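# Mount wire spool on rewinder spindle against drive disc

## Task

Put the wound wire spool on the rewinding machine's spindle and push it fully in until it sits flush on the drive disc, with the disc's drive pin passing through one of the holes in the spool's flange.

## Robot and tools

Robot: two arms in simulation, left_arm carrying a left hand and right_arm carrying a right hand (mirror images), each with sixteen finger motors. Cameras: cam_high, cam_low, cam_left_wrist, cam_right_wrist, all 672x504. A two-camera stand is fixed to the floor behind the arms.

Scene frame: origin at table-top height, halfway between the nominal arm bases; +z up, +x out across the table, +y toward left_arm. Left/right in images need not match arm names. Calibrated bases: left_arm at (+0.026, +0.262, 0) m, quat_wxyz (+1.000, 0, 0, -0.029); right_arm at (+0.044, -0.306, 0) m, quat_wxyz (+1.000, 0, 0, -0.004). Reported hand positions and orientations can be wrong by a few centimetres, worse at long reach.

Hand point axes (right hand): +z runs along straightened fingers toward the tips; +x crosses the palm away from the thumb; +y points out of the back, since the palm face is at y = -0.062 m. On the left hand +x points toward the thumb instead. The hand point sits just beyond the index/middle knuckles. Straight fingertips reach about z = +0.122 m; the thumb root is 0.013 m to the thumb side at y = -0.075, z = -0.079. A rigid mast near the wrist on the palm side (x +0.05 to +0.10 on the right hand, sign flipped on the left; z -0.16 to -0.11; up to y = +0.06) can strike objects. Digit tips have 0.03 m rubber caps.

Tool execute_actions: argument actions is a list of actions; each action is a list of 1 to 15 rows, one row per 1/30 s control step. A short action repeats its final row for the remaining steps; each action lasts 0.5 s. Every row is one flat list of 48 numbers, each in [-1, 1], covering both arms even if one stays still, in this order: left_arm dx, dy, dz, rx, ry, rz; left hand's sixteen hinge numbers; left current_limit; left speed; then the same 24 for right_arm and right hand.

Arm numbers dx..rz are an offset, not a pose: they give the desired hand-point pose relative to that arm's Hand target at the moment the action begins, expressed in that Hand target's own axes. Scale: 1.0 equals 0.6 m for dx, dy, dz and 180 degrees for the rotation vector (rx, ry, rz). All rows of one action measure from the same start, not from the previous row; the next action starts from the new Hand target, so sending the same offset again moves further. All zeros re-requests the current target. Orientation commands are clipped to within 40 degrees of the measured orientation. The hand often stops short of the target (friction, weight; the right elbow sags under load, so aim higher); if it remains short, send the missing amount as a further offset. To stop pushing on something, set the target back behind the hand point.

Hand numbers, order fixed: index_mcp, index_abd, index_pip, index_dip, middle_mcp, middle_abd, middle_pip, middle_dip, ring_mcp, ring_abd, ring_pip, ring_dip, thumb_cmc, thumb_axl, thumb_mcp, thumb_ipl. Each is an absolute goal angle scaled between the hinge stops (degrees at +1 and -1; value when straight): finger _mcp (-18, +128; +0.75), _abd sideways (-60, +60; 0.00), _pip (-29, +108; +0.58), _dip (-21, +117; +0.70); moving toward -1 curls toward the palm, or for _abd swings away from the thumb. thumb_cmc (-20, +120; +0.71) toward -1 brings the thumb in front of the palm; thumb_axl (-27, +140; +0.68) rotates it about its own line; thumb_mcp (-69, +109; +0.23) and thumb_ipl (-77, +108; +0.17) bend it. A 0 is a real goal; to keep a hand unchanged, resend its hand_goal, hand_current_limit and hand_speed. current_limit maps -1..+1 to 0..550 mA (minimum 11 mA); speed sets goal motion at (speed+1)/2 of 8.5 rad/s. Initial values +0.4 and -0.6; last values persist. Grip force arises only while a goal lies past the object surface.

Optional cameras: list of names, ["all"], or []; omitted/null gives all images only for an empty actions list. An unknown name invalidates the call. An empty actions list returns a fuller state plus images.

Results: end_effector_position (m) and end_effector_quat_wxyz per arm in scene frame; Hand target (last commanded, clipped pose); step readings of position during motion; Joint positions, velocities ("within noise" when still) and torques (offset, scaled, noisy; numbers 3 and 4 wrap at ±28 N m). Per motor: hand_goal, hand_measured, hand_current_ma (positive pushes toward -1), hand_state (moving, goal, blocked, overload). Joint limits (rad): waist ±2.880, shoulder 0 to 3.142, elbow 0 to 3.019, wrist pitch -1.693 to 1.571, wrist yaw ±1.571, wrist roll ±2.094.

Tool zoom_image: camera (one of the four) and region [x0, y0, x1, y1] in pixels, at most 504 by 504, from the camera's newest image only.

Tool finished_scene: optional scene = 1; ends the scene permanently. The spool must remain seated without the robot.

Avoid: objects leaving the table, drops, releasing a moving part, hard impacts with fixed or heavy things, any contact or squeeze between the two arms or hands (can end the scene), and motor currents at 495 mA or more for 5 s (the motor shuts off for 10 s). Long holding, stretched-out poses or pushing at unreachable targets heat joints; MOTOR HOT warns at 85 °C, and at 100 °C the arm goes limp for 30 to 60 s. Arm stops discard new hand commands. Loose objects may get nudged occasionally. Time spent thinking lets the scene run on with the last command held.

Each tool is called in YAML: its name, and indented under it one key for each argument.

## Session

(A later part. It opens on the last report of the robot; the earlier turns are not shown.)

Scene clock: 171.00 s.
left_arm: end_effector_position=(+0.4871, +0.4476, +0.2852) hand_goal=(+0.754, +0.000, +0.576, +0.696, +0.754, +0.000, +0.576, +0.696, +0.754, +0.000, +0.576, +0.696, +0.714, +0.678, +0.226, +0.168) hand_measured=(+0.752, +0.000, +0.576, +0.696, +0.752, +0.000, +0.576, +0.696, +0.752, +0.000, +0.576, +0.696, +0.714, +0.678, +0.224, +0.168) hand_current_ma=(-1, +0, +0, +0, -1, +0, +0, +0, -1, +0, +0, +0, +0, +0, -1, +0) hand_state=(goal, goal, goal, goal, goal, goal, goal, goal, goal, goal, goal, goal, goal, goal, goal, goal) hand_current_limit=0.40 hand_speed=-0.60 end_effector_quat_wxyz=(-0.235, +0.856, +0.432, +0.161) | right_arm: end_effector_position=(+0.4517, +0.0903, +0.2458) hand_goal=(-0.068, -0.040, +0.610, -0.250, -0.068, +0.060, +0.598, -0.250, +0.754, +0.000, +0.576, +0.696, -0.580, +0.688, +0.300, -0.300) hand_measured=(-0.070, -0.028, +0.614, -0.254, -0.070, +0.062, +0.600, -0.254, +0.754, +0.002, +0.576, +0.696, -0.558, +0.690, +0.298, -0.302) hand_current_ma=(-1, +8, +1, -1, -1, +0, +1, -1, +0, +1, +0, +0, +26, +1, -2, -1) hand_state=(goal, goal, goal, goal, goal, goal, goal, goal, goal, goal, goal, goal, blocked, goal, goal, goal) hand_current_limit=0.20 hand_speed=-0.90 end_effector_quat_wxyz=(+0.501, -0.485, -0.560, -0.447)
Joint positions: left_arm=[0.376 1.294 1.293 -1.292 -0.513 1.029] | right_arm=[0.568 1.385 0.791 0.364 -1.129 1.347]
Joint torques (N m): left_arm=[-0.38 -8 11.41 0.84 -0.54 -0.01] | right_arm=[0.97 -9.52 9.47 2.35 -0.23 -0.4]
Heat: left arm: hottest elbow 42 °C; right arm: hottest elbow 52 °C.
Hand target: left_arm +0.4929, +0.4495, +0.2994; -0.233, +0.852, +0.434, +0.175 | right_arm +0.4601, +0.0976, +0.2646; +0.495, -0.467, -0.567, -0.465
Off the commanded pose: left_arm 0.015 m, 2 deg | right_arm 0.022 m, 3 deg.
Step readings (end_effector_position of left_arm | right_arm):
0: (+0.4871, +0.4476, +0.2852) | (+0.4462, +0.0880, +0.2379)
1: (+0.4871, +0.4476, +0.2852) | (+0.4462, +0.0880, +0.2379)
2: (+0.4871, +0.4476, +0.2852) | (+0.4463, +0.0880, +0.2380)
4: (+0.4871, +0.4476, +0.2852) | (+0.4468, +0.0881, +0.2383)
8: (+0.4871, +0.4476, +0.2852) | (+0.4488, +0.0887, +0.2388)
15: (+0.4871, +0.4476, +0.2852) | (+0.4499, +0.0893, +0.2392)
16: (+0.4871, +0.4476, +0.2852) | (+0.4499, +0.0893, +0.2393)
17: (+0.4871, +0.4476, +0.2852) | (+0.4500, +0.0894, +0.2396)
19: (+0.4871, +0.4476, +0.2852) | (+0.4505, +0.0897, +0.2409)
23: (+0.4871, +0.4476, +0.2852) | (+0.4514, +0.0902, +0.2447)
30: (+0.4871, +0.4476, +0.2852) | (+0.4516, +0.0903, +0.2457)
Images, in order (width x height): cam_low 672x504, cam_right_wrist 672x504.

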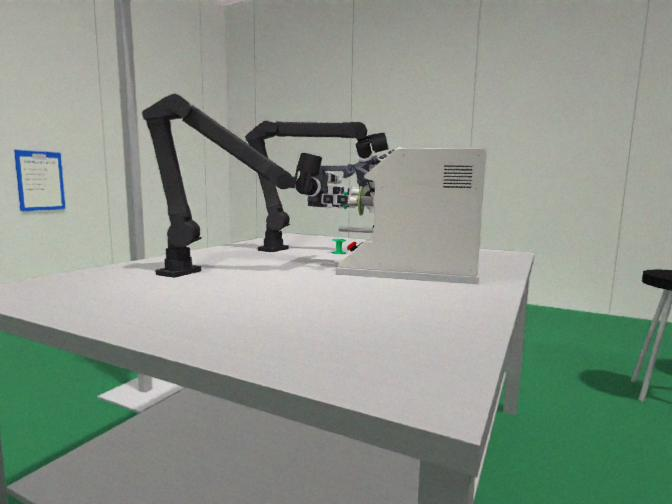

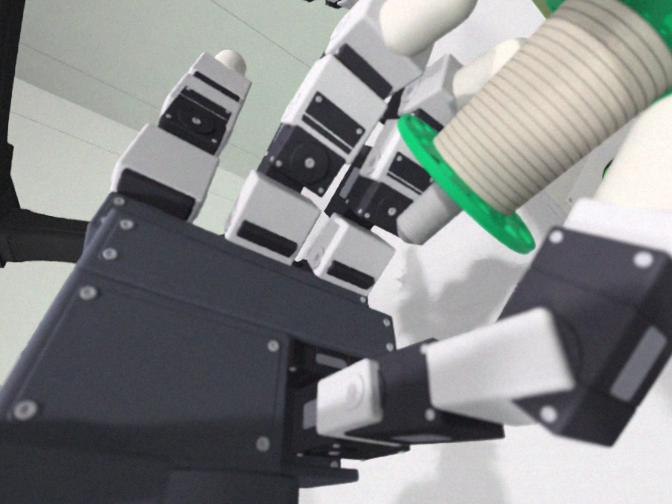

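execute_actions:
  actions:
    - [[0,0,0,0,0,0,0.754,0,0.576,0.696,0.754,0,0.576,0.696,0.754,0,0.576,0.696,0.714,0.678,0.226,0.168,0.4,-0.6,0,0,0,0,0,0,0.05,-0.06,0.59,0,0.05,0.06,0.59,0,0.754,0,0.576,0.696,-0.58,0.688,0.36,-0.06,0.2,-0.85]]
    - [[0,0,0,0,0,0,0.754,0,0.576,0.696,0.754,0,0.576,0.696,0.754,0,0.576,0.696,0.714,0.678,0.226,0.168,0.4,-0.6,0,0,0,0,0,0,0.137,-0.08,0.576,0.26,0.137,0.08,0.576,0.26,0.754,0,0.576,0.696,-0.58,0.688,0.393,0.168,0.2,-0.8]]
  cameras: ["cam_right_wrist","cam_low","cam_high"]

Scene clock: 173.03 s.
left_arm: end_effector_position=(+0.4871, +0.4476, +0.2852) hand_goal=(+0.754, +0.000, +0.576, +0.696, +0.754, +0.000, +0.576, +0.696, +0.754, +0.000, +0.576, +0.696, +0.714, +0.678, +0.226, +0.168) hand_measured=(+0.752, +0.000, +0.576, +0.696, +0.752, +0.000, +0.576, +0.696, +0.752, +0.000, +0.576, +0.696, +0.714, +0.678, +0.224, +0.168) hand_current_ma=(-1, +0, +0, +0, -1, +0, +0, +0, -1, +0, +0, +0, +0, +0, -1, +0) hand_state=(goal, goal, goal, goal, goal, goal, goal, goal, goal, goal, goal, goal, goal, goal, goal, goal) hand_current_limit=0.40 hand_speed=-0.60 end_effector_quat_wxyz=(-0.235, +0.856, +0.432, +0.161) | right_arm: end_effector_position=(+0.4517, +0.0904, +0.2459) hand_goal=(+0.138, -0.080, +0.576, +0.260, +0.138, +0.080, +0.576, +0.260, +0.754, +0.000, +0.576, +0.696, -0.580, +0.688, +0.394, +0.168) hand_measured=(+0.136, -0.068, +0.580, +0.256, +0.136, +0.082, +0.578, +0.256, +0.754, +0.002, +0.576, +0.696, -0.558, +0.690, +0.392, +0.166) hand_current_ma=(-1, +9, +1, -1, -1, +0, +1, -1, +0, +1, +0, +0, +26, +0, -2, -2) hand_state=(goal, goal, goal, goal, goal, goal, goal, goal, goal, goal, goal, goal, blocked, goal, goal, goal) hand_current_limit=0.20 hand_speed=-0.80 end_effector_quat_wxyz=(+0.501, -0.485, -0.560, -0.447)
Joint positions: left_arm=[0.376 1.294 1.293 -1.292 -0.513 1.029] | right_arm=[0.568 1.385 0.791 0.364 -1.129 1.347]
Joint torques (N m): left_arm=[-0.32 -7.94 11.44 0.88 -0.54 0] | right_arm=[0.79 -9.47 9.48 2.3 -0.23 -0.38]
Heat: left arm: hottest elbow 42 °C; right arm: hottest elbow 52 °C.
Hand target: left_arm +0.4929, +0.4495, +0.2994; -0.233, +0.852, +0.434, +0.175 | right_arm +0.4601, +0.0976, +0.2646; +0.495, -0.467, -0.567, -0.465
Off the commanded pose: left_arm 0.015 m, 2 deg | right_arm 0.022 m, 3 deg.
Step readings (end_effector_position of left_arm | right_arm):
0: (+0.4871, +0.4476, +0.2852) | (+0.4517, +0.0904, +0.2459)
1: (+0.4871, +0.4476, +0.2852) | (+0.4517, +0.0904, +0.2459)
2: (+0.4871, +0.4476, +0.2852) | (+0.4517, +0.0904, +0.2459)
4: (+0.4871, +0.4476, +0.2852) | (+0.4517, +0.0904, +0.2459)
8: (+0.4871, +0.4476, +0.2852) | (+0.4517, +0.0904, +0.2459)
15: (+0.4871, +0.4476, +0.2852) | (+0.4517, +0.0904, +0.2459)
16: (+0.4871, +0.4476, +0.2852) | (+0.4517, +0.0904, +0.2459)
17: (+0.4871, +0.4476, +0.2852) | (+0.4517, +0.0904, +0.2459)
19: (+0.4871, +0.4476, +0.2852) | (+0.4517, +0.0904, +0.2459)
23: (+0.4871, +0.4476, +0.2852) | (+0.4517, +0.0904, +0.2459)
30: (+0.4871, +0.4476, +0.2852) | (+0.4517, +0.0904, +0.2459)
Images, in order (width x height): cam_high 672x504, cam_low 672x504, cam_right_wrist 672x504.

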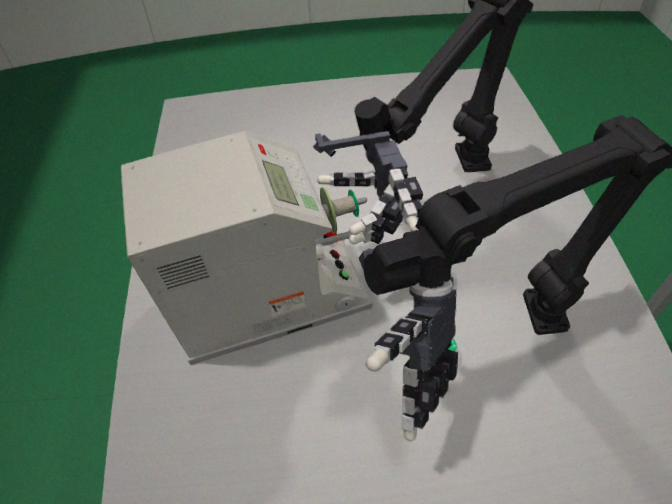

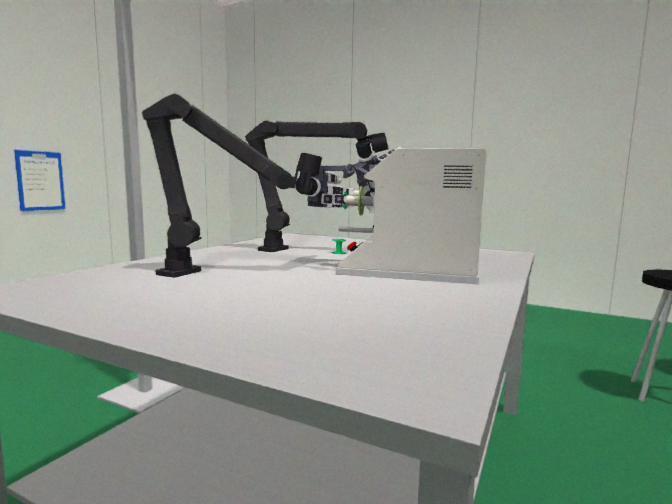

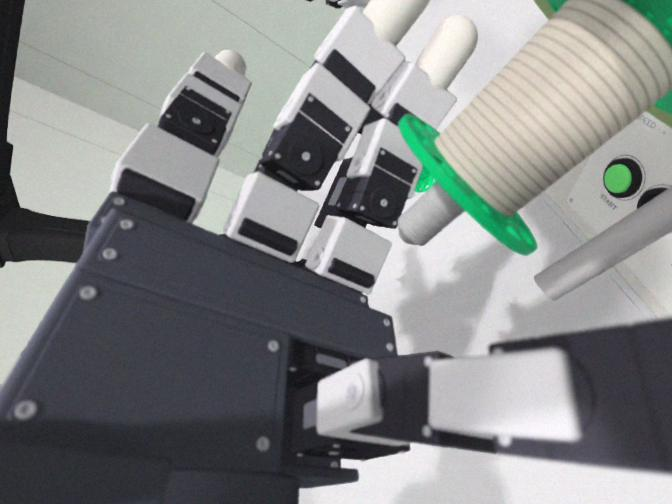

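zoom_image:
  camera: "cam_low"
  region: [335, 183, 371, 219]

zoom_image:
  camera: "cam_high"
  region: [318, 180, 368, 230]

zoom_image:
  camera: "cam_right_wrist"
  region: [532, 0, 672, 140]

Scaled by 14.000 from the camera's 672x504 image, which has a finer 960x720 frame.

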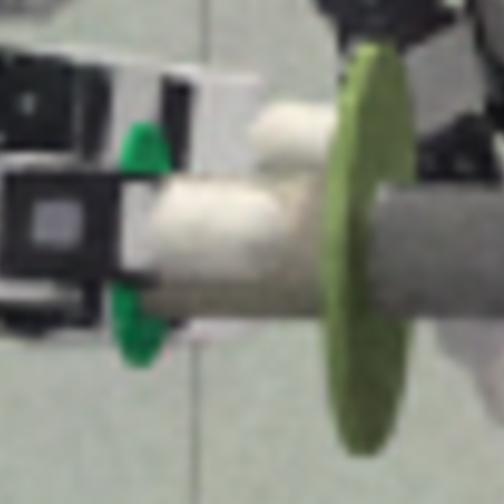

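Scaled by 10.080 from the camera's 672x504 image, which has a finer 960x720 frame.

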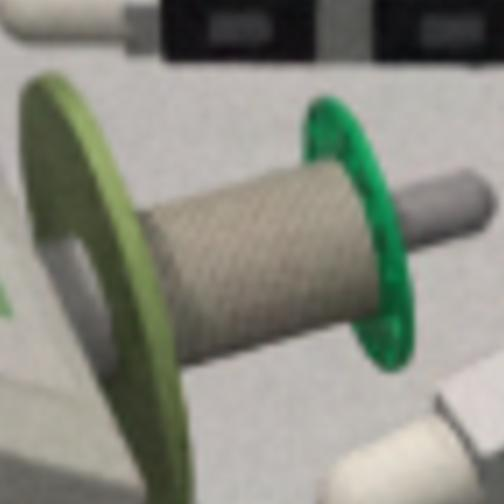

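Scaled by 3.600 from the camera's 672x504 image, which has a finer 960x720 frame.

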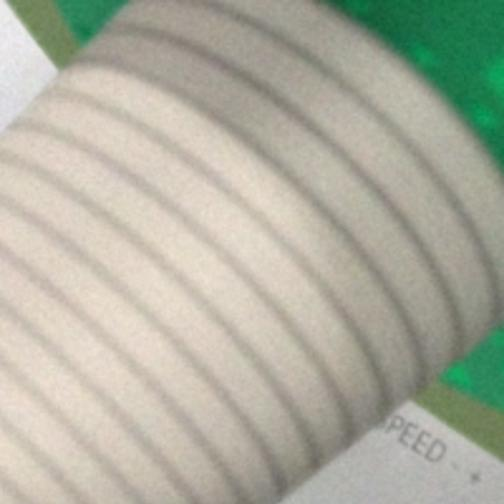

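zoom_image:
  camera: "cam_high"
  region: [322, 192, 346, 222]

Scaled by 16.800 from the camera's 672x504 image, which has a finer 960x720 frame.

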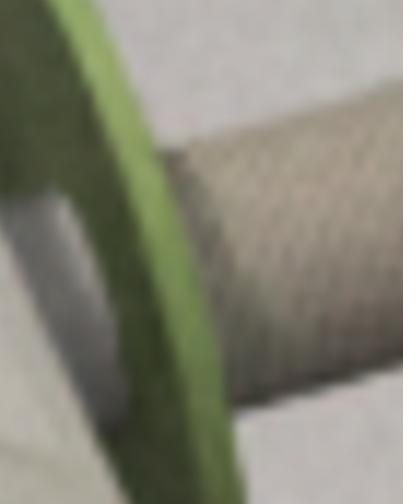

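execute_actions:
  actions:
    - [[0,0,0,0,0,0,0.754,0,0.576,0.696,0.754,0,0.576,0.696,0.754,0,0.576,0.696,0.714,0.678,0.226,0.168,0.4,-0.6,0.0005,-0.0083,-0.0008,0,0,0,0.137,-0.08,0.576,0.26,0.137,0.08,0.576,0.26,0.754,0,0.576,0.696,-0.58,0.688,0.393,0.168,0.2,-0.8],[0,0,0,0,0,0,0.754,0,0.576,0.696,0.754,0,0.576,0.696,0.754,0,0.576,0.696,0.714,0.678,0.226,0.168,0.4,-0.6,0.001,-0.0167,-0.0016,0,0,0,0.137,-0.08,0.576,0.26,0.137,0.08,0.576,0.26,0.754,0,0.576,0.696,-0.58,0.688,0.393,0.168,0.2,-0.8],[0,0,0,0,0,0,0.754,0,0.576,0.696,0.754,0,0.576,0.696,0.754,0,0.576,0.696,0.714,0.678,0.226,0.168,0.4,-0.6,0.0015,-0.025,-0.0025,0,0,0,0.137,-0.08,0.576,0.26,0.137,0.08,0.576,0.26,0.754,0,0.576,0.696,-0.58,0.688,0.393,0.168,0.2,-0.8],[0,0,0,0,0,0,0.754,0,0.576,0.696,0.754,0,0.576,0.696,0.754,0,0.576,0.696,0.714,0.678,0.226,0.168,0.4,-0.6,0.0019,-0.033,-0.0033,0,0,0,0.137,-0.08,0.576,0.26,0.137,0.08,0.576,0.26,0.754,0,0.576,0.696,-0.58,0.688,0.393,0.168,0.2,-0.8]]
  cameras: ["cam_right_wrist","cam_high"]

Scene clock: 178.63 s.
left_arm: end_effector_position=(+0.4871, +0.4476, +0.2852) hand_goal=(+0.754, +0.000, +0.576, +0.696, +0.754, +0.000, +0.576, +0.696, +0.754, +0.000, +0.576, +0.696, +0.714, +0.678, +0.226, +0.168) hand_measured=(+0.752, +0.000, +0.576, +0.696, +0.752, +0.000, +0.576, +0.696, +0.752, +0.000, +0.576, +0.696, +0.714, +0.678, +0.224, +0.168) hand_current_ma=(-1, +0, +0, +0, -1, +0, +0, +0, -1, +0, +0, +0, +0, +0, -1, +0) hand_state=(goal, goal, goal, goal, goal, goal, goal, goal, goal, goal, goal, goal, goal, goal, goal, goal) hand_current_limit=0.40 hand_speed=-0.60 end_effector_quat_wxyz=(-0.235, +0.856, +0.432, +0.161) | right_arm: end_effector_position=(+0.4457, +0.0905, +0.2552) hand_goal=(+0.138, -0.080, +0.576, +0.260, +0.138, +0.080, +0.576, +0.260, +0.754, +0.000, +0.576, +0.696, -0.580, +0.688, +0.394, +0.168) hand_measured=(+0.136, -0.068, +0.580, +0.256, +0.136, +0.082, +0.578, +0.256, +0.754, +0.002, +0.576, +0.696, -0.558, +0.690, +0.392, +0.166) hand_current_ma=(+0, +9, +1, -1, +0, +0, +1, -1, +0, +1, +0, +0, +26, +0, -2, -2) hand_state=(goal, goal, goal, goal, goal, goal, goal, goal, goal, goal, goal, goal, blocked, goal, goal, goal) hand_current_limit=0.20 hand_speed=-0.80 end_effector_quat_wxyz=(+0.497, -0.479, -0.562, -0.456)
Joint positions: left_arm=[0.376 1.294 1.293 -1.292 -0.513 1.029] | right_arm=[0.577 1.36 0.781 0.371 -1.116 1.347]
Joint torques (N m): left_arm=[-0.09 -7.88 11.4 0.83 -0.53 -0.01] | right_arm=[1.32 -10.64 6.93 2.32 -0.08 -0.33]
Heat: left arm: hottest elbow 43 °C; right arm: hottest elbow 51 °C.
Hand target: left_arm +0.4929, +0.4495, +0.2994; -0.233, +0.852, +0.434, +0.175 | right_arm +0.4408, +0.0931, +0.2647; +0.495, -0.467, -0.567, -0.465
Off the commanded pose: left_arm 0.015 m, 2 deg | right_arm 0.011 m, 2 deg.
Step readings (end_effector_position of left_arm | right_arm):
0: (+0.4871, +0.4476, +0.2852) | (+0.4517, +0.0904, +0.2459)
1: (+0.4871, +0.4476, +0.2852) | (+0.4517, +0.0904, +0.2459)
2: (+0.4871, +0.4476, +0.2852) | (+0.4517, +0.0904, +0.2459)
4: (+0.4871, +0.4476, +0.2852) | (+0.4520, +0.0903, +0.2461)
8: (+0.4871, +0.4476, +0.2852) | (+0.4517, +0.0902, +0.2487)
15: (+0.4871, +0.4476, +0.2852) | (+0.4461, +0.0902, +0.2548)
Images, in order (width x height): cam_high 672x504, cam_right_wrist 672x504.

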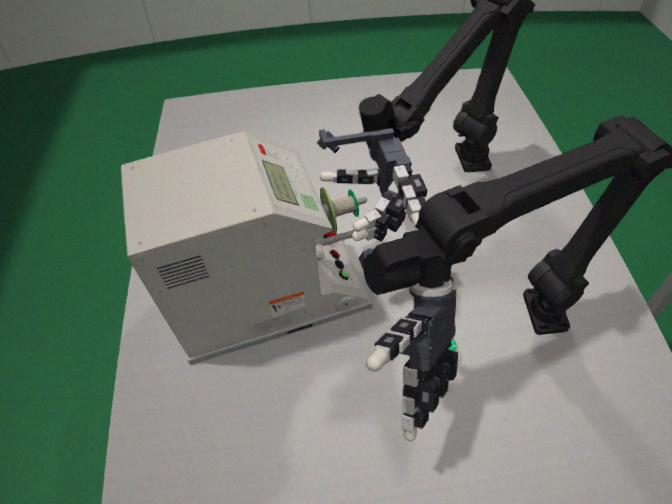

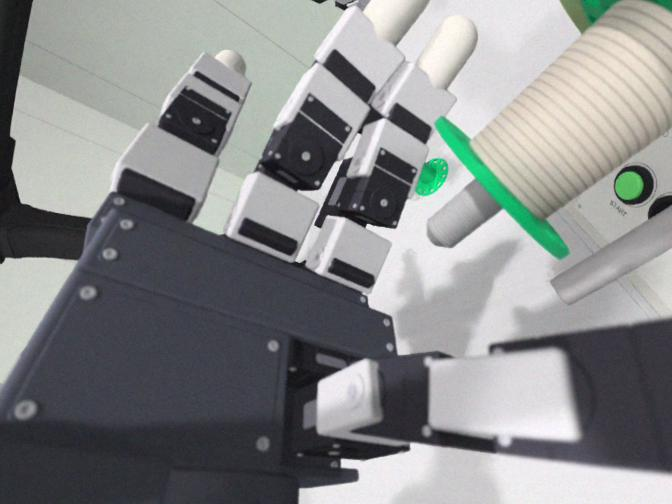

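execute_actions:
  actions:
    - [[0,0,0,0,0,0,0.754,0,0.576,0.696,0.754,0,0.576,0.696,0.754,0,0.576,0.696,0.714,0.678,0.226,0.168,0.4,-0.6,-0.003,-0.0125,-0.0012,0,0,0,0.137,-0.08,0.576,0.26,0.137,0.08,0.576,0.26,0.754,0,0.576,0.696,-0.58,0.688,0.393,0.168,0.2,-0.8],[0,0,0,0,0,0,0.754,0,0.576,0.696,0.754,0,0.576,0.696,0.754,0,0.576,0.696,0.714,0.678,0.226,0.168,0.4,-0.6,-0.006,-0.025,-0.0025,0,0,0,0.137,-0.08,0.576,0.26,0.137,0.08,0.576,0.26,0.754,0,0.576,0.696,-0.58,0.688,0.393,0.168,0.2,-0.8],[0,0,0,0,0,0,0.754,0,0.576,0.696,0.754,0,0.576,0.696,0.754,0,0.576,0.696,0.714,0.678,0.226,0.168,0.4,-0.6,-0.009,-0.0375,-0.0037,0,0,0,0.137,-0.08,0.576,0.26,0.137,0.08,0.576,0.26,0.754,0,0.576,0.696,-0.58,0.688,0.393,0.168,0.2,-0.8],[0,0,0,0,0,0,0.754,0,0.576,0.696,0.754,0,0.576,0.696,0.754,0,0.576,0.696,0.714,0.678,0.226,0.168,0.4,-0.6,-0.01,-0.05,-0.005,0,0,0,0.137,-0.08,0.576,0.26,0.137,0.08,0.576,0.26,0.754,0,0.576,0.696,-0.58,0.688,0.393,0.168,0.2,-0.8]]
  cameras: ["cam_right_wrist","cam_high"]

Scene clock: 180.80 s.
left_arm: end_effector_position=(+0.4871, +0.4476, +0.2852) hand_goal=(+0.754, +0.000, +0.576, +0.696, +0.754, +0.000, +0.576, +0.696, +0.754, +0.000, +0.576, +0.696, +0.714, +0.678, +0.226, +0.168) hand_measured=(+0.752, +0.000, +0.576, +0.696, +0.752, +0.000, +0.576, +0.696, +0.752, +0.000, +0.576, +0.696, +0.714, +0.678, +0.224, +0.168) hand_current_ma=(-1, +0, +0, +0, -1, +0, +0, +0, -1, +0, +0, +0, +0, +0, -1, +0) hand_state=(goal, goal, goal, goal, goal, goal, goal, goal, goal, goal, goal, goal, goal, goal, goal, goal) hand_current_limit=0.40 hand_speed=-0.60 end_effector_quat_wxyz=(-0.235, +0.856, +0.432, +0.161) | right_arm: end_effector_position=(+0.4160, +0.0841, +0.2483) hand_goal=(+0.138, -0.080, +0.576, +0.260, +0.138, +0.080, +0.576, +0.260, +0.754, +0.000, +0.576, +0.696, -0.580, +0.688, +0.394, +0.168) hand_measured=(+0.138, -0.068, +0.578, +0.256, +0.138, +0.082, +0.578, +0.256, +0.754, +0.002, +0.576, +0.696, -0.558, +0.688, +0.392, +0.166) hand_current_ma=(+0, +9, +1, -1, +0, +0, +1, -1, +0, +1, +0, +0, +26, +0, -1, -1) hand_state=(goal, goal, goal, goal, goal, goal, goal, goal, goal, goal, goal, goal, blocked, goal, goal, goal) hand_current_limit=0.20 hand_speed=-0.80 end_effector_quat_wxyz=(+0.495, -0.476, -0.565, -0.457)
Joint positions: left_arm=[0.376 1.294 1.293 -1.292 -0.513 1.029] | right_arm=[0.605 1.297 0.698 0.399 -1.09 1.347]
Joint torques (N m): left_arm=[-0.15 -7.88 11.45 0.87 -0.53 -0.01] | right_arm=[1.32 -9.64 6.97 2.35 -0.07 -0.22]
Heat: left arm: hottest elbow 43 °C; right arm: hottest elbow 51 °C.
Hand target: left_arm +0.4929, +0.4495, +0.2994; -0.233, +0.852, +0.434, +0.175 | right_arm +0.4119, +0.0857, +0.2571; +0.494, -0.467, -0.567, -0.465
Off the commanded pose: left_arm 0.015 m, 2 deg | right_arm 0.010 m, 1 deg.
Step readings (end_effector_position of left_arm | right_arm):
0: (+0.4871, +0.4476, +0.2852) | (+0.4457, +0.0905, +0.2552)
1: (+0.4871, +0.4476, +0.2852) | (+0.4457, +0.0905, +0.2552)
2: (+0.4871, +0.4476, +0.2852) | (+0.4457, +0.0902, +0.2548)
4: (+0.4871, +0.4476, +0.2852) | (+0.4428, +0.0890, +0.2524)
8: (+0.4871, +0.4476, +0.2852) | (+0.4273, +0.0839, +0.2443)
15: (+0.4871, +0.4476, +0.2852) | (+0.4158, +0.0843, +0.2474)
Images, in order (width x height): cam_high 672x504, cam_right_wrist 672x504.

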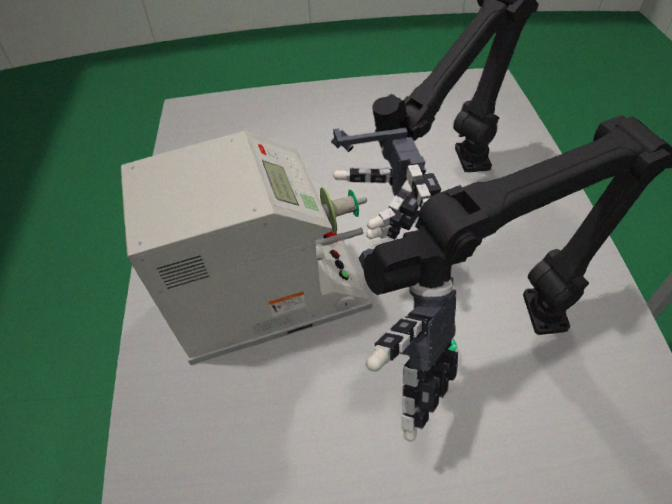

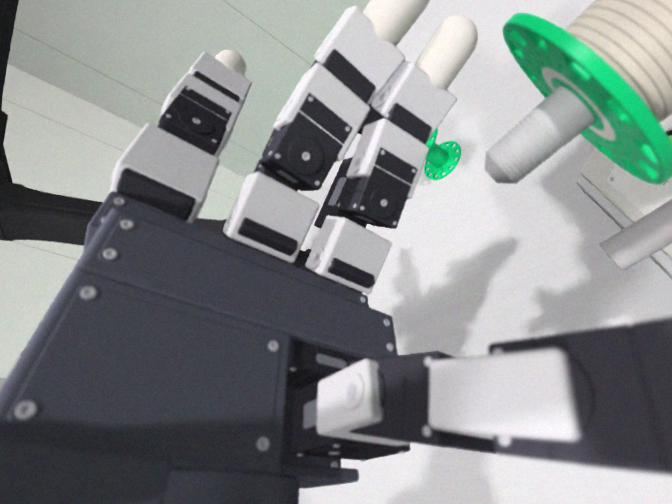

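execute_actions:
  actions:
    - [[0,0,0,0,0,0,0.754,0,0.576,0.696,0.754,0,0.576,0.696,0.754,0,0.576,0.696,0.714,0.678,0.226,0.168,0.4,-0.6,0.0015,-0.025,-0.0025,0,0,0,0.137,-0.08,0.576,0.26,0.137,0.08,0.576,0.26,0.754,0,0.576,0.696,-0.58,0.688,0.393,0.168,0.2,-0.8],[0,0,0,0,0,0,0.754,0,0.576,0.696,0.754,0,0.576,0.696,0.754,0,0.576,0.696,0.714,0.678,0.226,0.168,0.4,-0.6,0.003,-0.05,-0.005,0,0,0,0.137,-0.08,0.576,0.26,0.137,0.08,0.576,0.26,0.754,0,0.576,0.696,-0.58,0.688,0.393,0.168,0.2,-0.8],[0,0,0,0,0,0,0.754,0,0.576,0.696,0.754,0,0.576,0.696,0.754,0,0.576,0.696,0.714,0.678,0.226,0.168,0.4,-0.6,0.004,-0.066,-0.0066,0,0,0,0.137,-0.08,0.576,0.26,0.137,0.08,0.576,0.26,0.754,0,0.576,0.696,-0.58,0.688,0.393,0.168,0.2,-0.8]]
    - [[0,0,0,0,0,0,0.754,0,0.576,0.696,0.754,0,0.576,0.696,0.754,0,0.576,0.696,0.714,0.678,0.226,0.168,0.4,-0.6,0.0015,-0.025,-0.0025,0,0,0,0.137,-0.08,0.576,0.26,0.137,0.08,0.576,0.26,0.754,0,0.576,0.696,-0.58,0.688,0.393,0.168,0.2,-0.8],[0,0,0,0,0,0,0.754,0,0.576,0.696,0.754,0,0.576,0.696,0.754,0,0.576,0.696,0.714,0.678,0.226,0.168,0.4,-0.6,0.003,-0.05,-0.005,0,0,0,0.137,-0.08,0.576,0.26,0.137,0.08,0.576,0.26,0.754,0,0.576,0.696,-0.58,0.688,0.393,0.168,0.2,-0.8],[0,0,0,0,0,0,0.754,0,0.576,0.696,0.754,0,0.576,0.696,0.754,0,0.576,0.696,0.714,0.678,0.226,0.168,0.4,-0.6,0.005,-0.083,-0.0083,0,0,0,0.137,-0.08,0.576,0.26,0.137,0.08,0.576,0.26,0.754,0,0.576,0.696,-0.58,0.688,0.393,0.168,0.2,-0.8]]
  cameras: ["cam_right_wrist","cam_high","cam_low"]

zoom_image:
  camera: "cam_low"
  region: [335, 183, 371, 219]

zoom_image:
  camera: "cam_high"
  region: [318, 180, 368, 230]

Scene clock: 183.27 s.
left_arm: end_effector_position=(+0.4871, +0.4476, +0.2852) hand_goal=(+0.754, +0.000, +0.576, +0.696, +0.754, +0.000, +0.576, +0.696, +0.754, +0.000, +0.576, +0.696, +0.714, +0.678, +0.226, +0.168) hand_measured=(+0.752, +0.000, +0.576, +0.696, +0.752, +0.000, +0.576, +0.696, +0.752, +0.000, +0.576, +0.696, +0.714, +0.678, +0.224, +0.168) hand_current_ma=(-1, +0, +0, +0, -1, +0, +0, +0, -1, +0, +0, +0, +0, +0, -1, +0) hand_state=(goal, goal, goal, goal, goal, goal, goal, goal, goal, goal, goal, goal, goal, goal, goal, goal) hand_current_limit=0.40 hand_speed=-0.60 end_effector_quat_wxyz=(-0.235, +0.856, +0.432, +0.161) | right_arm: end_effector_position=(+0.3288, +0.0649, +0.2601) hand_goal=(+0.138, -0.080, +0.576, +0.260, +0.138, +0.080, +0.576, +0.260, +0.754, +0.000, +0.576, +0.696, -0.580, +0.688, +0.394, +0.168) hand_measured=(+0.138, -0.068, +0.578, +0.256, +0.138, +0.082, +0.578, +0.256, +0.754, +0.002, +0.576, +0.696, -0.560, +0.688, +0.392, +0.166) hand_current_ma=(+0, +8, +1, -1, +0, +0, +1, -1, +0, +1, +0, +0, +25, +0, -1, -1) hand_state=(goal, goal, goal, goal, goal, goal, goal, goal, goal, goal, goal, goal, blocked, goal, goal, goal) hand_current_limit=0.20 hand_speed=-0.80 end_effector_quat_wxyz=(+0.491, -0.463, -0.568, -0.471)
Joint positions: left_arm=[0.376 1.294 1.293 -1.292 -0.513 1.029] | right_arm=[0.72 1.035 0.508 0.396 -0.976 1.381]
Joint torques (N m): left_arm=[-0.21 -8 11.41 0.9 -0.53 -0.02] | right_arm=[1.32 -6.01 7.23 1.39 0 -0.22]
Heat: left arm: hottest elbow 43 °C; right arm: hottest elbow 50 °C.
Hand target: left_arm +0.4929, +0.4495, +0.2994; -0.233, +0.852, +0.434, +0.175 | right_arm +0.3242, +0.0655, +0.2573; +0.494, -0.467, -0.567, -0.465
Off the commanded pose: left_arm 0.015 m, 2 deg | right_arm 0.005 m, 1 deg.
Step readings (end_effector_position of left_arm | right_arm):
0: (+0.4871, +0.4476, +0.2852) | (+0.4160, +0.0841, +0.2483)
1: (+0.4871, +0.4476, +0.2852) | (+0.4161, +0.0841, +0.2483)
2: (+0.4871, +0.4476, +0.2852) | (+0.4158, +0.0836, +0.2473)
4: (+0.4871, +0.4476, +0.2852) | (+0.4118, +0.0808, +0.2450)
8: (+0.4871, +0.4476, +0.2852) | (+0.3884, +0.0756, +0.2420)
15: (+0.4871, +0.4476, +0.2852) | (+0.3768, +0.0758, +0.2536)
16: (+0.4871, +0.4476, +0.2852) | (+0.3768, +0.0757, +0.2533)
17: (+0.4871, +0.4476, +0.2852) | (+0.3768, +0.0753, +0.2527)
19: (+0.4871, +0.4476, +0.2852) | (+0.3733, +0.0723, +0.2490)
23: (+0.4871, +0.4476, +0.2852) | (+0.3448, +0.0666, +0.2450)
30: (+0.4871, +0.4476, +0.2852) | (+0.3286, +0.0654, +0.2611)
Images, in order (width x height): cam_high 672x504, cam_low 672x504, cam_right_wrist 672x504.

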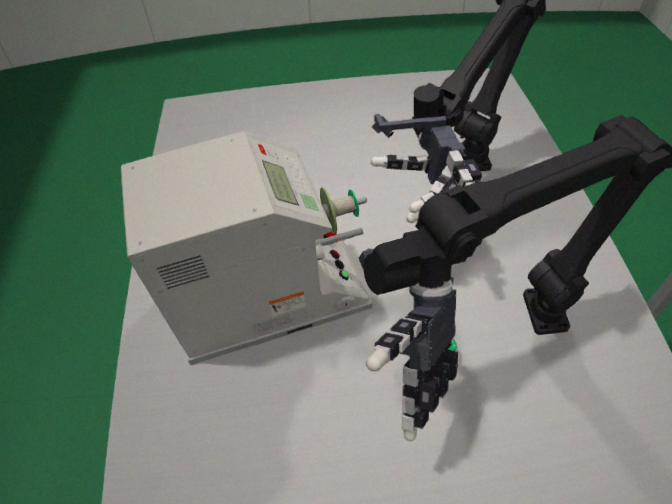

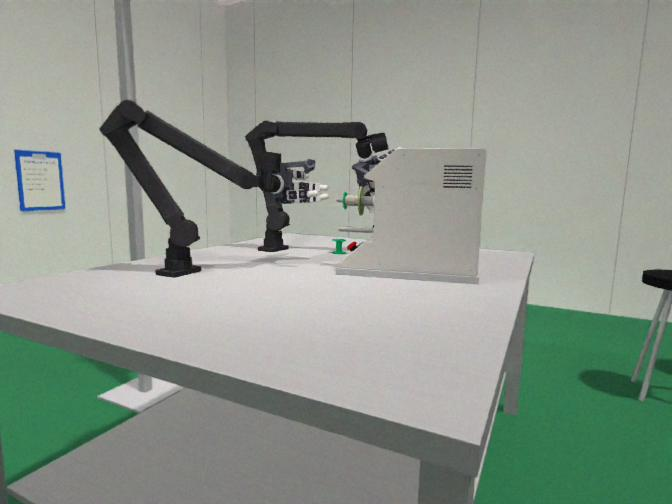

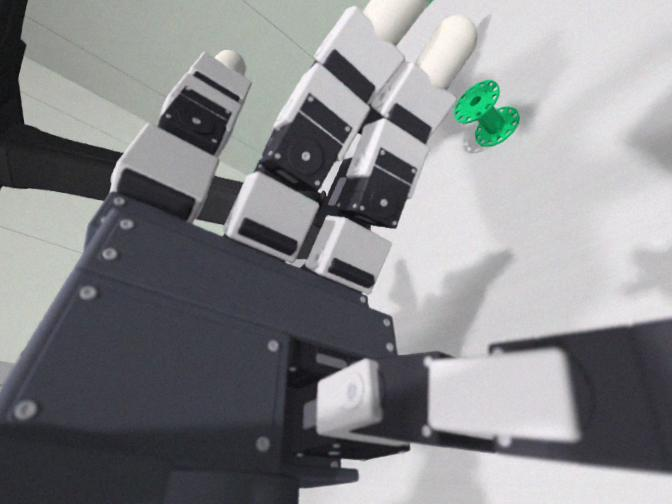

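Scaled by 14.000 from the camera's 672x504 image, which has a finer 960x720 frame.

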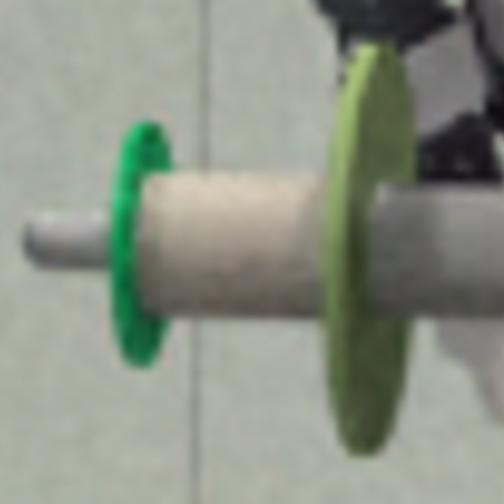

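Scaled by 10.080 from the camera's 672x504 image, which has a finer 960x720 frame.

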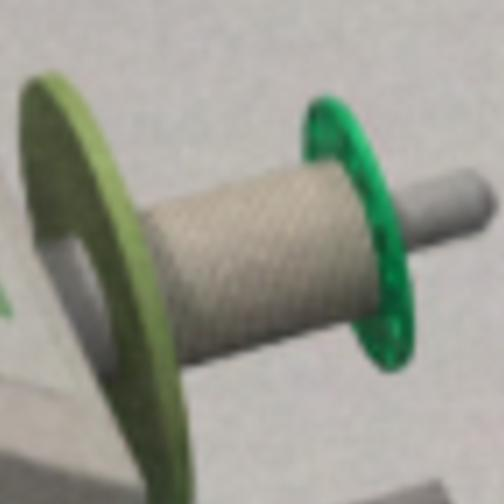

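execute_actions:
  actions:
    - [[0,0,0,0,0,0,0.754,0,0.576,0.696,0.754,0,0.576,0.696,0.754,0,0.576,0.696,0.714,0.678,0.226,0.168,0.4,-0.6,0.0332,0.0022,-0.0026,-0.03,0,0,0.754,0,0.576,0.696,0.754,0,0.576,0.696,0.754,0,0.576,0.696,-0.58,0.688,0.226,0.168,0.2,-0.7],[0,0,0,0,0,0,0.754,0,0.576,0.696,0.754,0,0.576,0.696,0.754,0,0.576,0.696,0.714,0.678,0.226,0.168,0.4,-0.6,0.0664,0.0044,-0.0052,-0.0611,0,0,0.754,0,0.576,0.696,0.754,0,0.576,0.696,0.754,0,0.576,0.696,-0.58,0.688,0.226,0.168,0.2,-0.7]]
    - [[0,0,0,0,0,0,0.754,0,0.576,0.696,0.754,0,0.576,0.696,0.754,0,0.576,0.696,0.714,0.678,0.226,0.168,0.4,-0.6,0.0663,0.0053,-0.0043,0,0,0,0.754,0,0.576,0.696,0.754,0,0.576,0.696,0.754,0,0.576,0.696,-0.58,0.688,0.226,0.168,0.2,-0.7]]
  cameras: ["cam_right_wrist","cam_high"]

Scene clock: 192.57 s.
left_arm: end_effector_position=(+0.4871, +0.4476, +0.2852) hand_goal=(+0.754, +0.000, +0.576, +0.696, +0.754, +0.000, +0.576, +0.696, +0.754, +0.000, +0.576, +0.696, +0.714, +0.678, +0.226, +0.168) hand_measured=(+0.752, +0.000, +0.576, +0.696, +0.752, +0.000, +0.576, +0.696, +0.752, +0.000, +0.576, +0.696, +0.714, +0.678, +0.224, +0.168) hand_current_ma=(-1, +0, +0, +0, -1, +0, +0, +0, -1, +0, +0, +0, +0, +0, -1, +0) hand_state=(goal, goal, goal, goal, goal, goal, goal, goal, goal, goal, goal, goal, goal, goal, goal, goal) hand_current_limit=0.40 hand_speed=-0.60 end_effector_quat_wxyz=(-0.235, +0.856, +0.432, +0.161) | right_arm: end_effector_position=(+0.3213, +0.0559, +0.3047) hand_goal=(+0.754, +0.000, +0.576, +0.696, +0.754, +0.000, +0.576, +0.696, +0.754, +0.000, +0.576, +0.696, -0.580, +0.688, +0.226, +0.168) hand_measured=(+0.752, +0.002, +0.578, +0.692, +0.752, +0.010, +0.578, +0.692, +0.754, +0.002, +0.576, +0.696, -0.560, +0.688, +0.228, +0.166) hand_current_ma=(-1, +1, +1, -1, -1, +6, +1, -1, +0, +1, +0, +0, +24, +0, +1, -1) hand_state=(goal, goal, goal, goal, goal, goal, goal, goal, goal, goal, goal, goal, blocked, goal, goal, goal) hand_current_limit=0.20 hand_speed=-0.70 end_effector_quat_wxyz=(-0.444, +0.528, +0.520, +0.503)
Joint positions: left_arm=[0.376 1.294 1.293 -1.292 -0.513 1.029] | right_arm=[0.84 0.868 0.565 0.176 -0.665 1.438]
Joint torques (N m): left_arm=[-0.32 -7.82 11.44 0.85 -0.53 -0.02] | right_arm=[1.55 -4.31 12.34 1.48 0.02 -0.13]
Heat: left arm: hottest elbow 43 °C; right arm: hottest elbow 49 °C.
Hand target: left_arm +0.4929, +0.4495, +0.2994; -0.233, +0.852, +0.434, +0.175 | right_arm +0.3243, +0.0655, +0.3373; -0.448, +0.512, +0.520, +0.517
Off the commanded pose: left_arm 0.015 m, 2 deg | right_arm 0.034 m, 2 deg.
Step readings (end_effector_position of left_arm | right_arm):
0: (+0.4871, +0.4476, +0.2852) | (+0.3288, +0.0649, +0.2600)
1: (+0.4871, +0.4476, +0.2852) | (+0.3296, +0.0647, +0.2599)
2: (+0.4871, +0.4476, +0.2852) | (+0.3327, +0.0635, +0.2598)
4: (+0.4871, +0.4476, +0.2852) | (+0.3403, +0.0600, +0.2615)
8: (+0.4871, +0.4476, +0.2852) | (+0.3322, +0.0591, +0.2792)
15: (+0.4871, +0.4476, +0.2852) | (+0.3230, +0.0594, +0.2861)
16: (+0.4871, +0.4476, +0.2852) | (+0.3233, +0.0590, +0.2846)
17: (+0.4871, +0.4476, +0.2852) | (+0.3232, +0.0587, +0.2829)
19: (+0.4871, +0.4476, +0.2852) | (+0.3222, +0.0572, +0.2786)
23: (+0.4871, +0.4476, +0.2852) | (+0.3204, +0.0553, +0.2858)
30: (+0.4871, +0.4476, +0.2852) | (+0.3214, +0.0561, +0.3060)
Images, in order (width x height): cam_high 672x504, cam_right_wrist 672x504.

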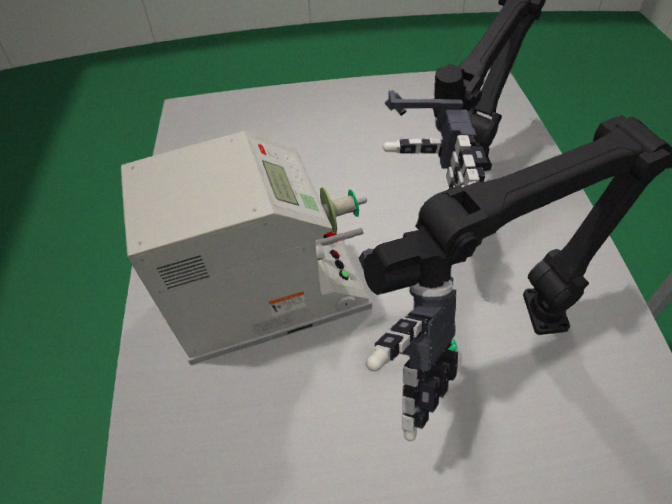

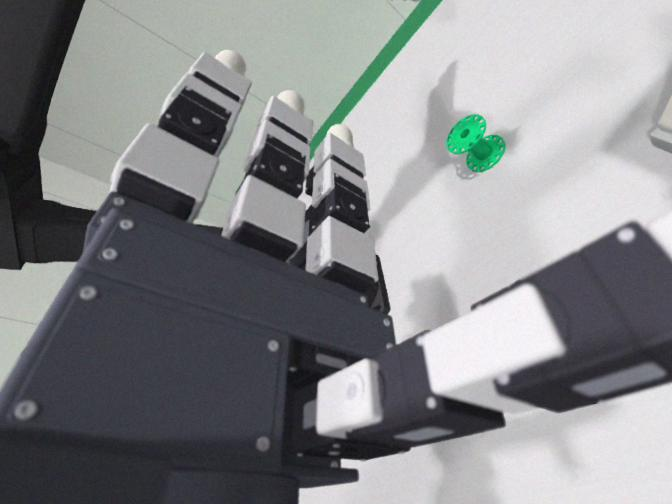

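execute_actions:
  actions:
    - [[0,0,0,0,0,0,0.754,0,0.576,0.696,0.754,0,0.576,0.696,0.754,0,0.576,0.696,0.714,0.678,0.226,0.168,0.4,-0.6,0.0166,0,0,0,0,0,0.754,0,0.576,0.696,0.754,0,0.576,0.696,0.754,0,0.576,0.696,-0.58,0.688,0.226,0.168,0.2,-0.7],[0,0,0,0,0,0,0.754,0,0.576,0.696,0.754,0,0.576,0.696,0.754,0,0.576,0.696,0.714,0.678,0.226,0.168,0.4,-0.6,0.032,0.02,-0.003,0,0,0,0.754,0,0.576,0.696,0.754,0,0.576,0.696,0.754,0,0.576,0.696,-0.58,0.688,0.226,0.168,0.2,-0.7],[0,0,0,0,0,0,0.754,0,0.576,0.696,0.754,0,0.576,0.696,0.754,0,0.576,0.696,0.714,0.678,0.226,0.168,0.4,-0.6,0.032,0.04,-0.006,0,0,0,0.754,0,0.576,0.696,0.754,0,0.576,0.696,0.754,0,0.576,0.696,-0.58,0.688,0.226,0.168,0.2,-0.7]]
    - [[0,0,0,0,0,0,0.754,0,0.576,0.696,0.754,0,0.576,0.696,0.754,0,0.576,0.696,0.714,0.678,0.226,0.168,0.4,-0.6,0.015,0.04,-0.006,0,0,0,0.754,0,0.576,0.696,0.754,0,0.576,0.696,0.754,0,0.576,0.696,-0.58,0.688,0.226,0.168,0.2,-0.7],[0,0,0,0,0,0,0.754,0,0.576,0.696,0.754,0,0.576,0.696,0.754,0,0.576,0.696,0.714,0.678,0.226,0.168,0.4,-0.6,0.0152,0.079,-0.011,0,0,0,0.754,0,0.576,0.696,0.754,0,0.576,0.696,0.754,0,0.576,0.696,-0.58,0.688,0.226,0.168,0.2,-0.7]]
  cameras: ["cam_right_wrist","cam_high"]

Scene clock: 194.93 s.
left_arm: end_effector_position=(+0.4871, +0.4476, +0.2852) hand_goal=(+0.754, +0.000, +0.576, +0.696, +0.754, +0.000, +0.576, +0.696, +0.754, +0.000, +0.576, +0.696, +0.714, +0.678, +0.226, +0.168) hand_measured=(+0.752, +0.000, +0.576, +0.696, +0.752, +0.000, +0.576, +0.696, +0.752, +0.000, +0.576, +0.696, +0.714, +0.678, +0.224, +0.168) hand_current_ma=(-1, +0, +0, +0, -1, +0, +0, +0, -1, +0, +0, +0, +0, +0, -1, +0) hand_state=(goal, goal, goal, goal, goal, goal, goal, goal, goal, goal, goal, goal, goal, goal, goal, goal) hand_current_limit=0.40 hand_speed=-0.60 end_effector_quat_wxyz=(-0.235, +0.856, +0.432, +0.161) | right_arm: end_effector_position=(+0.3829, +0.0456, +0.3406) hand_goal=(+0.754, +0.000, +0.576, +0.696, +0.754, +0.000, +0.576, +0.696, +0.754, +0.000, +0.576, +0.696, -0.580, +0.688, +0.226, +0.168) hand_measured=(+0.754, +0.002, +0.578, +0.694, +0.754, +0.010, +0.578, +0.694, +0.754, +0.002, +0.576, +0.696, -0.560, +0.688, +0.228, +0.166) hand_current_ma=(+0, +1, +1, -1, +0, +6, +1, -1, +0, +1, +0, +0, +24, +0, +0, -1) hand_state=(goal, goal, goal, goal, goal, goal, goal, goal, goal, goal, goal, goal, blocked, goal, goal, goal) hand_current_limit=0.20 hand_speed=-0.70 end_effector_quat_wxyz=(-0.451, +0.528, +0.516, +0.502)
Joint positions: left_arm=[0.376 1.294 1.293 -1.292 -0.513 1.029] | right_arm=[0.664 0.966 0.714 0.115 -0.845 1.428]
Joint torques (N m): left_arm=[-0.26 -8.12 11.47 0.85 -0.53 -0.02] | right_arm=[0.62 -4.66 12.64 1.39 -0.27 -0.26]
Heat: left arm: hottest elbow 43 °C; right arm: hottest elbow 50 °C.
Hand target: left_arm +0.4929, +0.4495, +0.2994; -0.233, +0.852, +0.434, +0.175 | right_arm +0.3926, +0.0531, +0.3718; -0.447, +0.512, +0.519, +0.517
Off the commanded pose: left_arm 0.015 m, 2 deg | right_arm 0.033 m, 3 deg.
Step readings (end_effector_position of left_arm | right_arm):
0: (+0.4871, +0.4476, +0.2852) | (+0.3213, +0.0559, +0.3047)
1: (+0.4871, +0.4476, +0.2852) | (+0.3213, +0.0559, +0.3046)
2: (+0.4871, +0.4476, +0.2852) | (+0.3214, +0.0559, +0.3044)
4: (+0.4871, +0.4476, +0.2852) | (+0.3201, +0.0571, +0.3050)
8: (+0.4871, +0.4476, +0.2852) | (+0.3256, +0.0565, +0.3188)
15: (+0.4871, +0.4476, +0.2852) | (+0.3356, +0.0549, +0.3343)
16: (+0.4871, +0.4476, +0.2852) | (+0.3356, +0.0553, +0.3335)
17: (+0.4871, +0.4476, +0.2852) | (+0.3360, +0.0558, +0.3322)
19: (+0.4871, +0.4476, +0.2852) | (+0.3395, +0.0563, +0.3315)
23: (+0.4871, +0.4476, +0.2852) | (+0.3704, +0.0462, +0.3358)
30: (+0.4871, +0.4476, +0.2852) | (+0.3830, +0.0453, +0.3399)
Images, in order (width x height): cam_high 672x504, cam_right_wrist 672x504.

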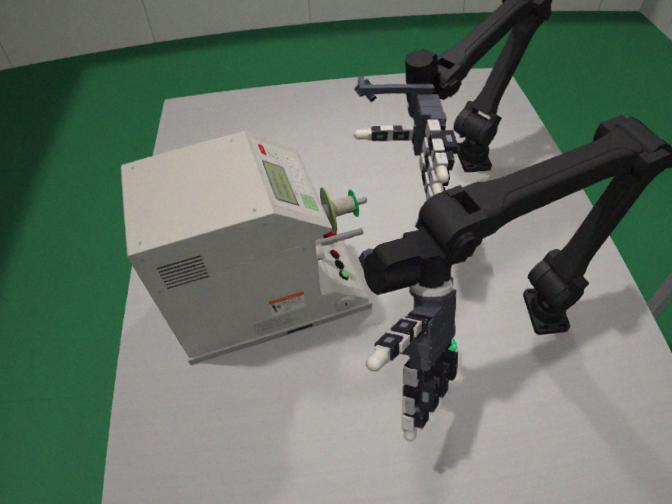

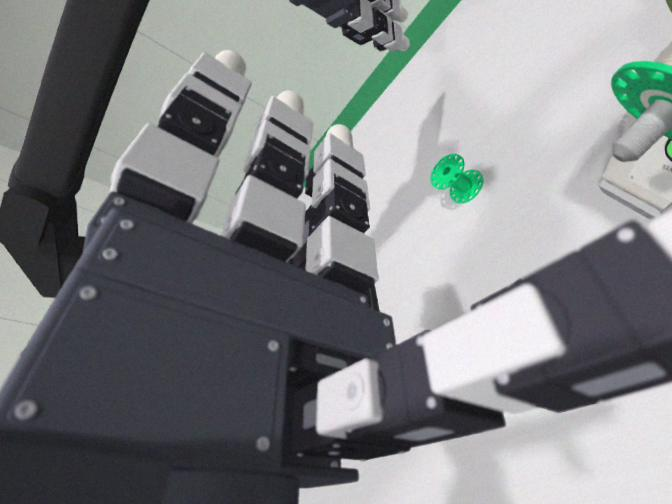

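execute_actions:
  actions:
    - [[0,0,0,0,0,0,0.754,0,0.576,0.696,0.754,0,0.576,0.696,0.754,0,0.576,0.696,0.714,0.678,0.226,0.168,0.4,-0.6,0.007,0.04,-0.006,0,0,0,0.754,0,0.576,0.696,0.754,0,0.576,0.696,0.754,0,0.576,0.696,-0.58,0.688,0.226,0.168,0.2,-0.7],[0,0,0,0,0,0,0.754,0,0.576,0.696,0.754,0,0.576,0.696,0.754,0,0.576,0.696,0.714,0.678,0.226,0.168,0.4,-0.6,0.008,0.079,-0.011,0,0,0,0.754,0,0.576,0.696,0.754,0,0.576,0.696,0.754,0,0.576,0.696,-0.58,0.688,0.226,0.168,0.2,-0.7]]
    - [[0,0,0,0,0,0,0.754,0,0.576,0.696,0.754,0,0.576,0.696,0.754,0,0.576,0.696,0.714,0.678,0.226,0.168,0.4,-0.6,0.002,0.04,-0.006,0,0,0,0.754,0,0.576,0.696,0.754,0,0.576,0.696,0.754,0,0.576,0.696,-0.58,0.688,0.226,0.168,0.2,-0.7],[0,0,0,0,0,0,0.754,0,0.576,0.696,0.754,0,0.576,0.696,0.754,0,0.576,0.696,0.714,0.678,0.226,0.168,0.4,-0.6,0.002,0.079,-0.011,0,0,0,0.754,0,0.576,0.696,0.754,0,0.576,0.696,0.754,0,0.576,0.696,-0.58,0.688,0.226,0.168,0.2,-0.7]]
  cameras: ["cam_right_wrist","cam_high","cam_low"]

Scene clock: 196.87 s.
left_arm: end_effector_position=(+0.4871, +0.4476, +0.2852) hand_goal=(+0.754, +0.000, +0.576, +0.696, +0.754, +0.000, +0.576, +0.696, +0.754, +0.000, +0.576, +0.696, +0.714, +0.678, +0.226, +0.168) hand_measured=(+0.752, +0.000, +0.576, +0.696, +0.752, +0.000, +0.576, +0.696, +0.752, +0.000, +0.576, +0.696, +0.714, +0.678, +0.224, +0.168) hand_current_ma=(-1, +0, +0, +0, -1, +0, +0, +0, -1, +0, +0, +0, +0, +0, -1, +0) hand_state=(goal, goal, goal, goal, goal, goal, goal, goal, goal, goal, goal, goal, goal, goal, goal, goal) hand_current_limit=0.40 hand_speed=-0.60 end_effector_quat_wxyz=(-0.235, +0.856, +0.432, +0.161) | right_arm: end_effector_position=(+0.4758, +0.0288, +0.3559) hand_goal=(+0.754, +0.000, +0.576, +0.696, +0.754, +0.000, +0.576, +0.696, +0.754, +0.000, +0.576, +0.696, -0.580, +0.688, +0.226, +0.168) hand_measured=(+0.754, +0.002, +0.578, +0.694, +0.754, +0.010, +0.578, +0.694, +0.756, +0.002, +0.576, +0.696, -0.560, +0.688, +0.226, +0.166) hand_current_ma=(+0, +1, +1, -1, +0, +6, +1, -1, +0, +1, +0, +0, +24, +0, +0, -1) hand_state=(goal, goal, goal, goal, goal, goal, goal, goal, goal, goal, goal, goal, blocked, goal, goal, goal) hand_current_limit=0.20 hand_speed=-0.70 end_effector_quat_wxyz=(-0.453, +0.529, +0.513, +0.502)
Joint positions: left_arm=[0.376 1.294 1.293 -1.292 -0.513 1.029] | right_arm=[0.477 1.165 0.892 0.107 -1.029 1.393]
Joint torques (N m): left_arm=[-0.26 -7.88 11.45 0.85 -0.53 -0.01] | right_arm=[0.67 -7.36 12.42 1.25 -0.3 -0.26]
Heat: left arm: hottest elbow 43 °C; right arm: hottest elbow 50 °C.
Hand target: left_arm +0.4929, +0.4495, +0.2994; -0.233, +0.852, +0.434, +0.175 | right_arm +0.4856, +0.0347, +0.3863; -0.447, +0.512, +0.520, +0.517
Off the commanded pose: left_arm 0.015 m, 2 deg | right_arm 0.032 m, 3 deg.
Step readings (end_effector_position of left_arm | right_arm):
0: (+0.4871, +0.4476, +0.2852) | (+0.3831, +0.0457, +0.3407)
1: (+0.4871, +0.4476, +0.2852) | (+0.3829, +0.0459, +0.3408)
2: (+0.4871, +0.4476, +0.2852) | (+0.3824, +0.0467, +0.3416)
4: (+0.4871, +0.4476, +0.2852) | (+0.3855, +0.0476, +0.3439)
8: (+0.4871, +0.4476, +0.2852) | (+0.4147, +0.0394, +0.3505)
15: (+0.4871, +0.4476, +0.2852) | (+0.4292, +0.0371, +0.3478)
16: (+0.4871, +0.4476, +0.2852) | (+0.4289, +0.0372, +0.3479)
17: (+0.4871, +0.4476, +0.2852) | (+0.4285, +0.0382, +0.3485)
19: (+0.4871, +0.4476, +0.2852) | (+0.4313, +0.0396, +0.3519)
23: (+0.4871, +0.4476, +0.2852) | (+0.4595, +0.0321, +0.3591)
30: (+0.4871, +0.4476, +0.2852) | (+0.4754, +0.0284, +0.3536)
Images, in order (width x height): cam_high 672x504, cam_low 672x504, cam_right_wrist 672x504.

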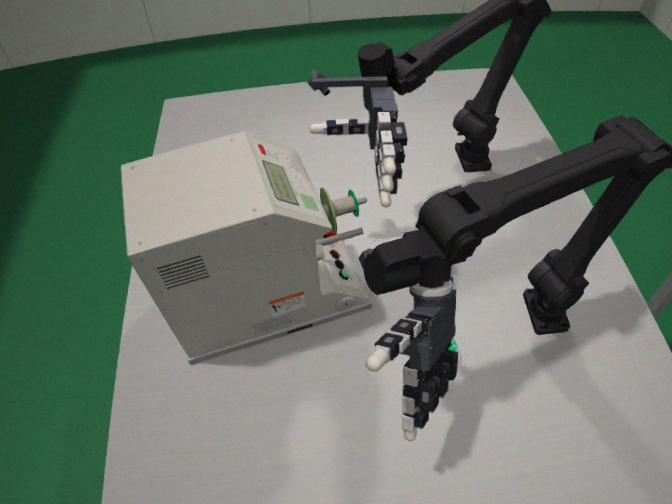

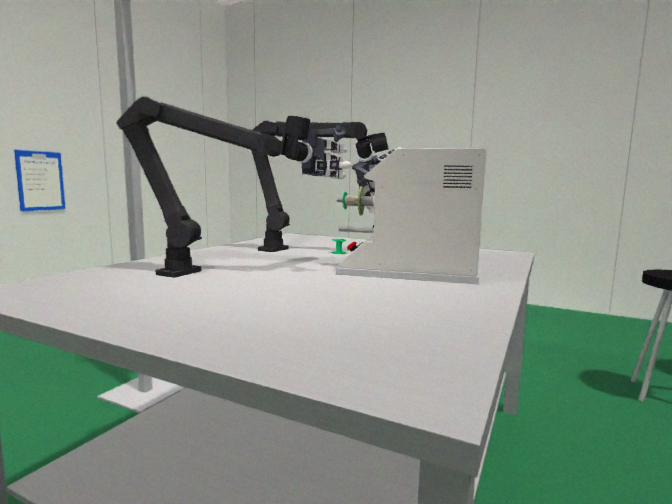

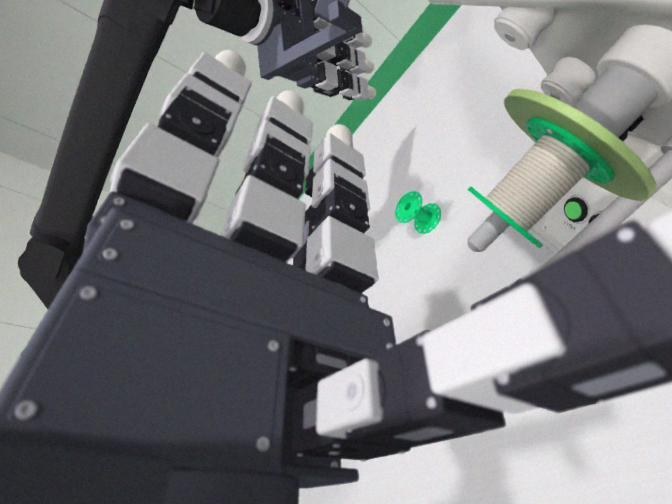

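Excellent view. Zooming in on the flange/disc interface.

zoom_image:
  camera: "cam_right_wrist"
  region: [490, 70, 670, 230]

zoom_image:
  camera: "cam_right_wrist"
  region: [500, 80, 580, 160]

zoom_image:
  camera: "cam_right_wrist"
  region: [570, 130, 640, 200]

Scaled by 2.800 from the camera's 672x504 image, which has a finer 960x720 frame.

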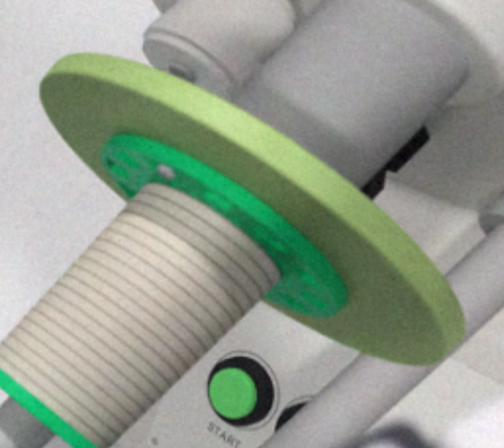

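Scaled by 6.300 from the camera's 672x504 image, which has a finer 960x720 frame.

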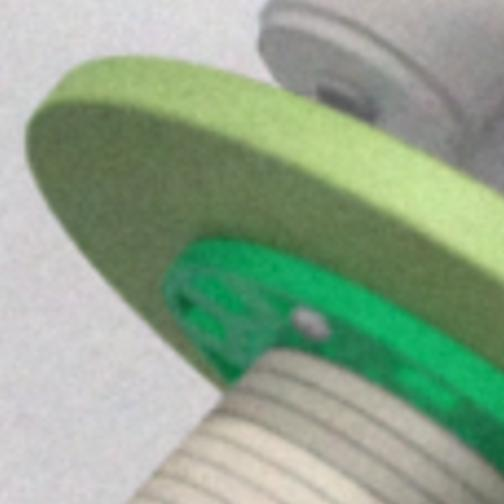

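Scaled by 7.200 from the camera's 672x504 image, which has a finer 960x720 frame.

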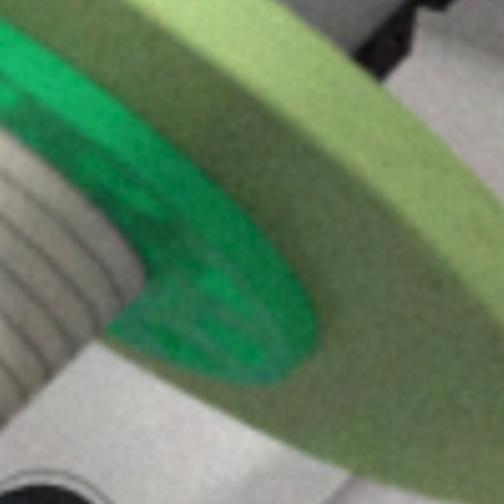

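finished_scene:

The scene is finished: the task was done.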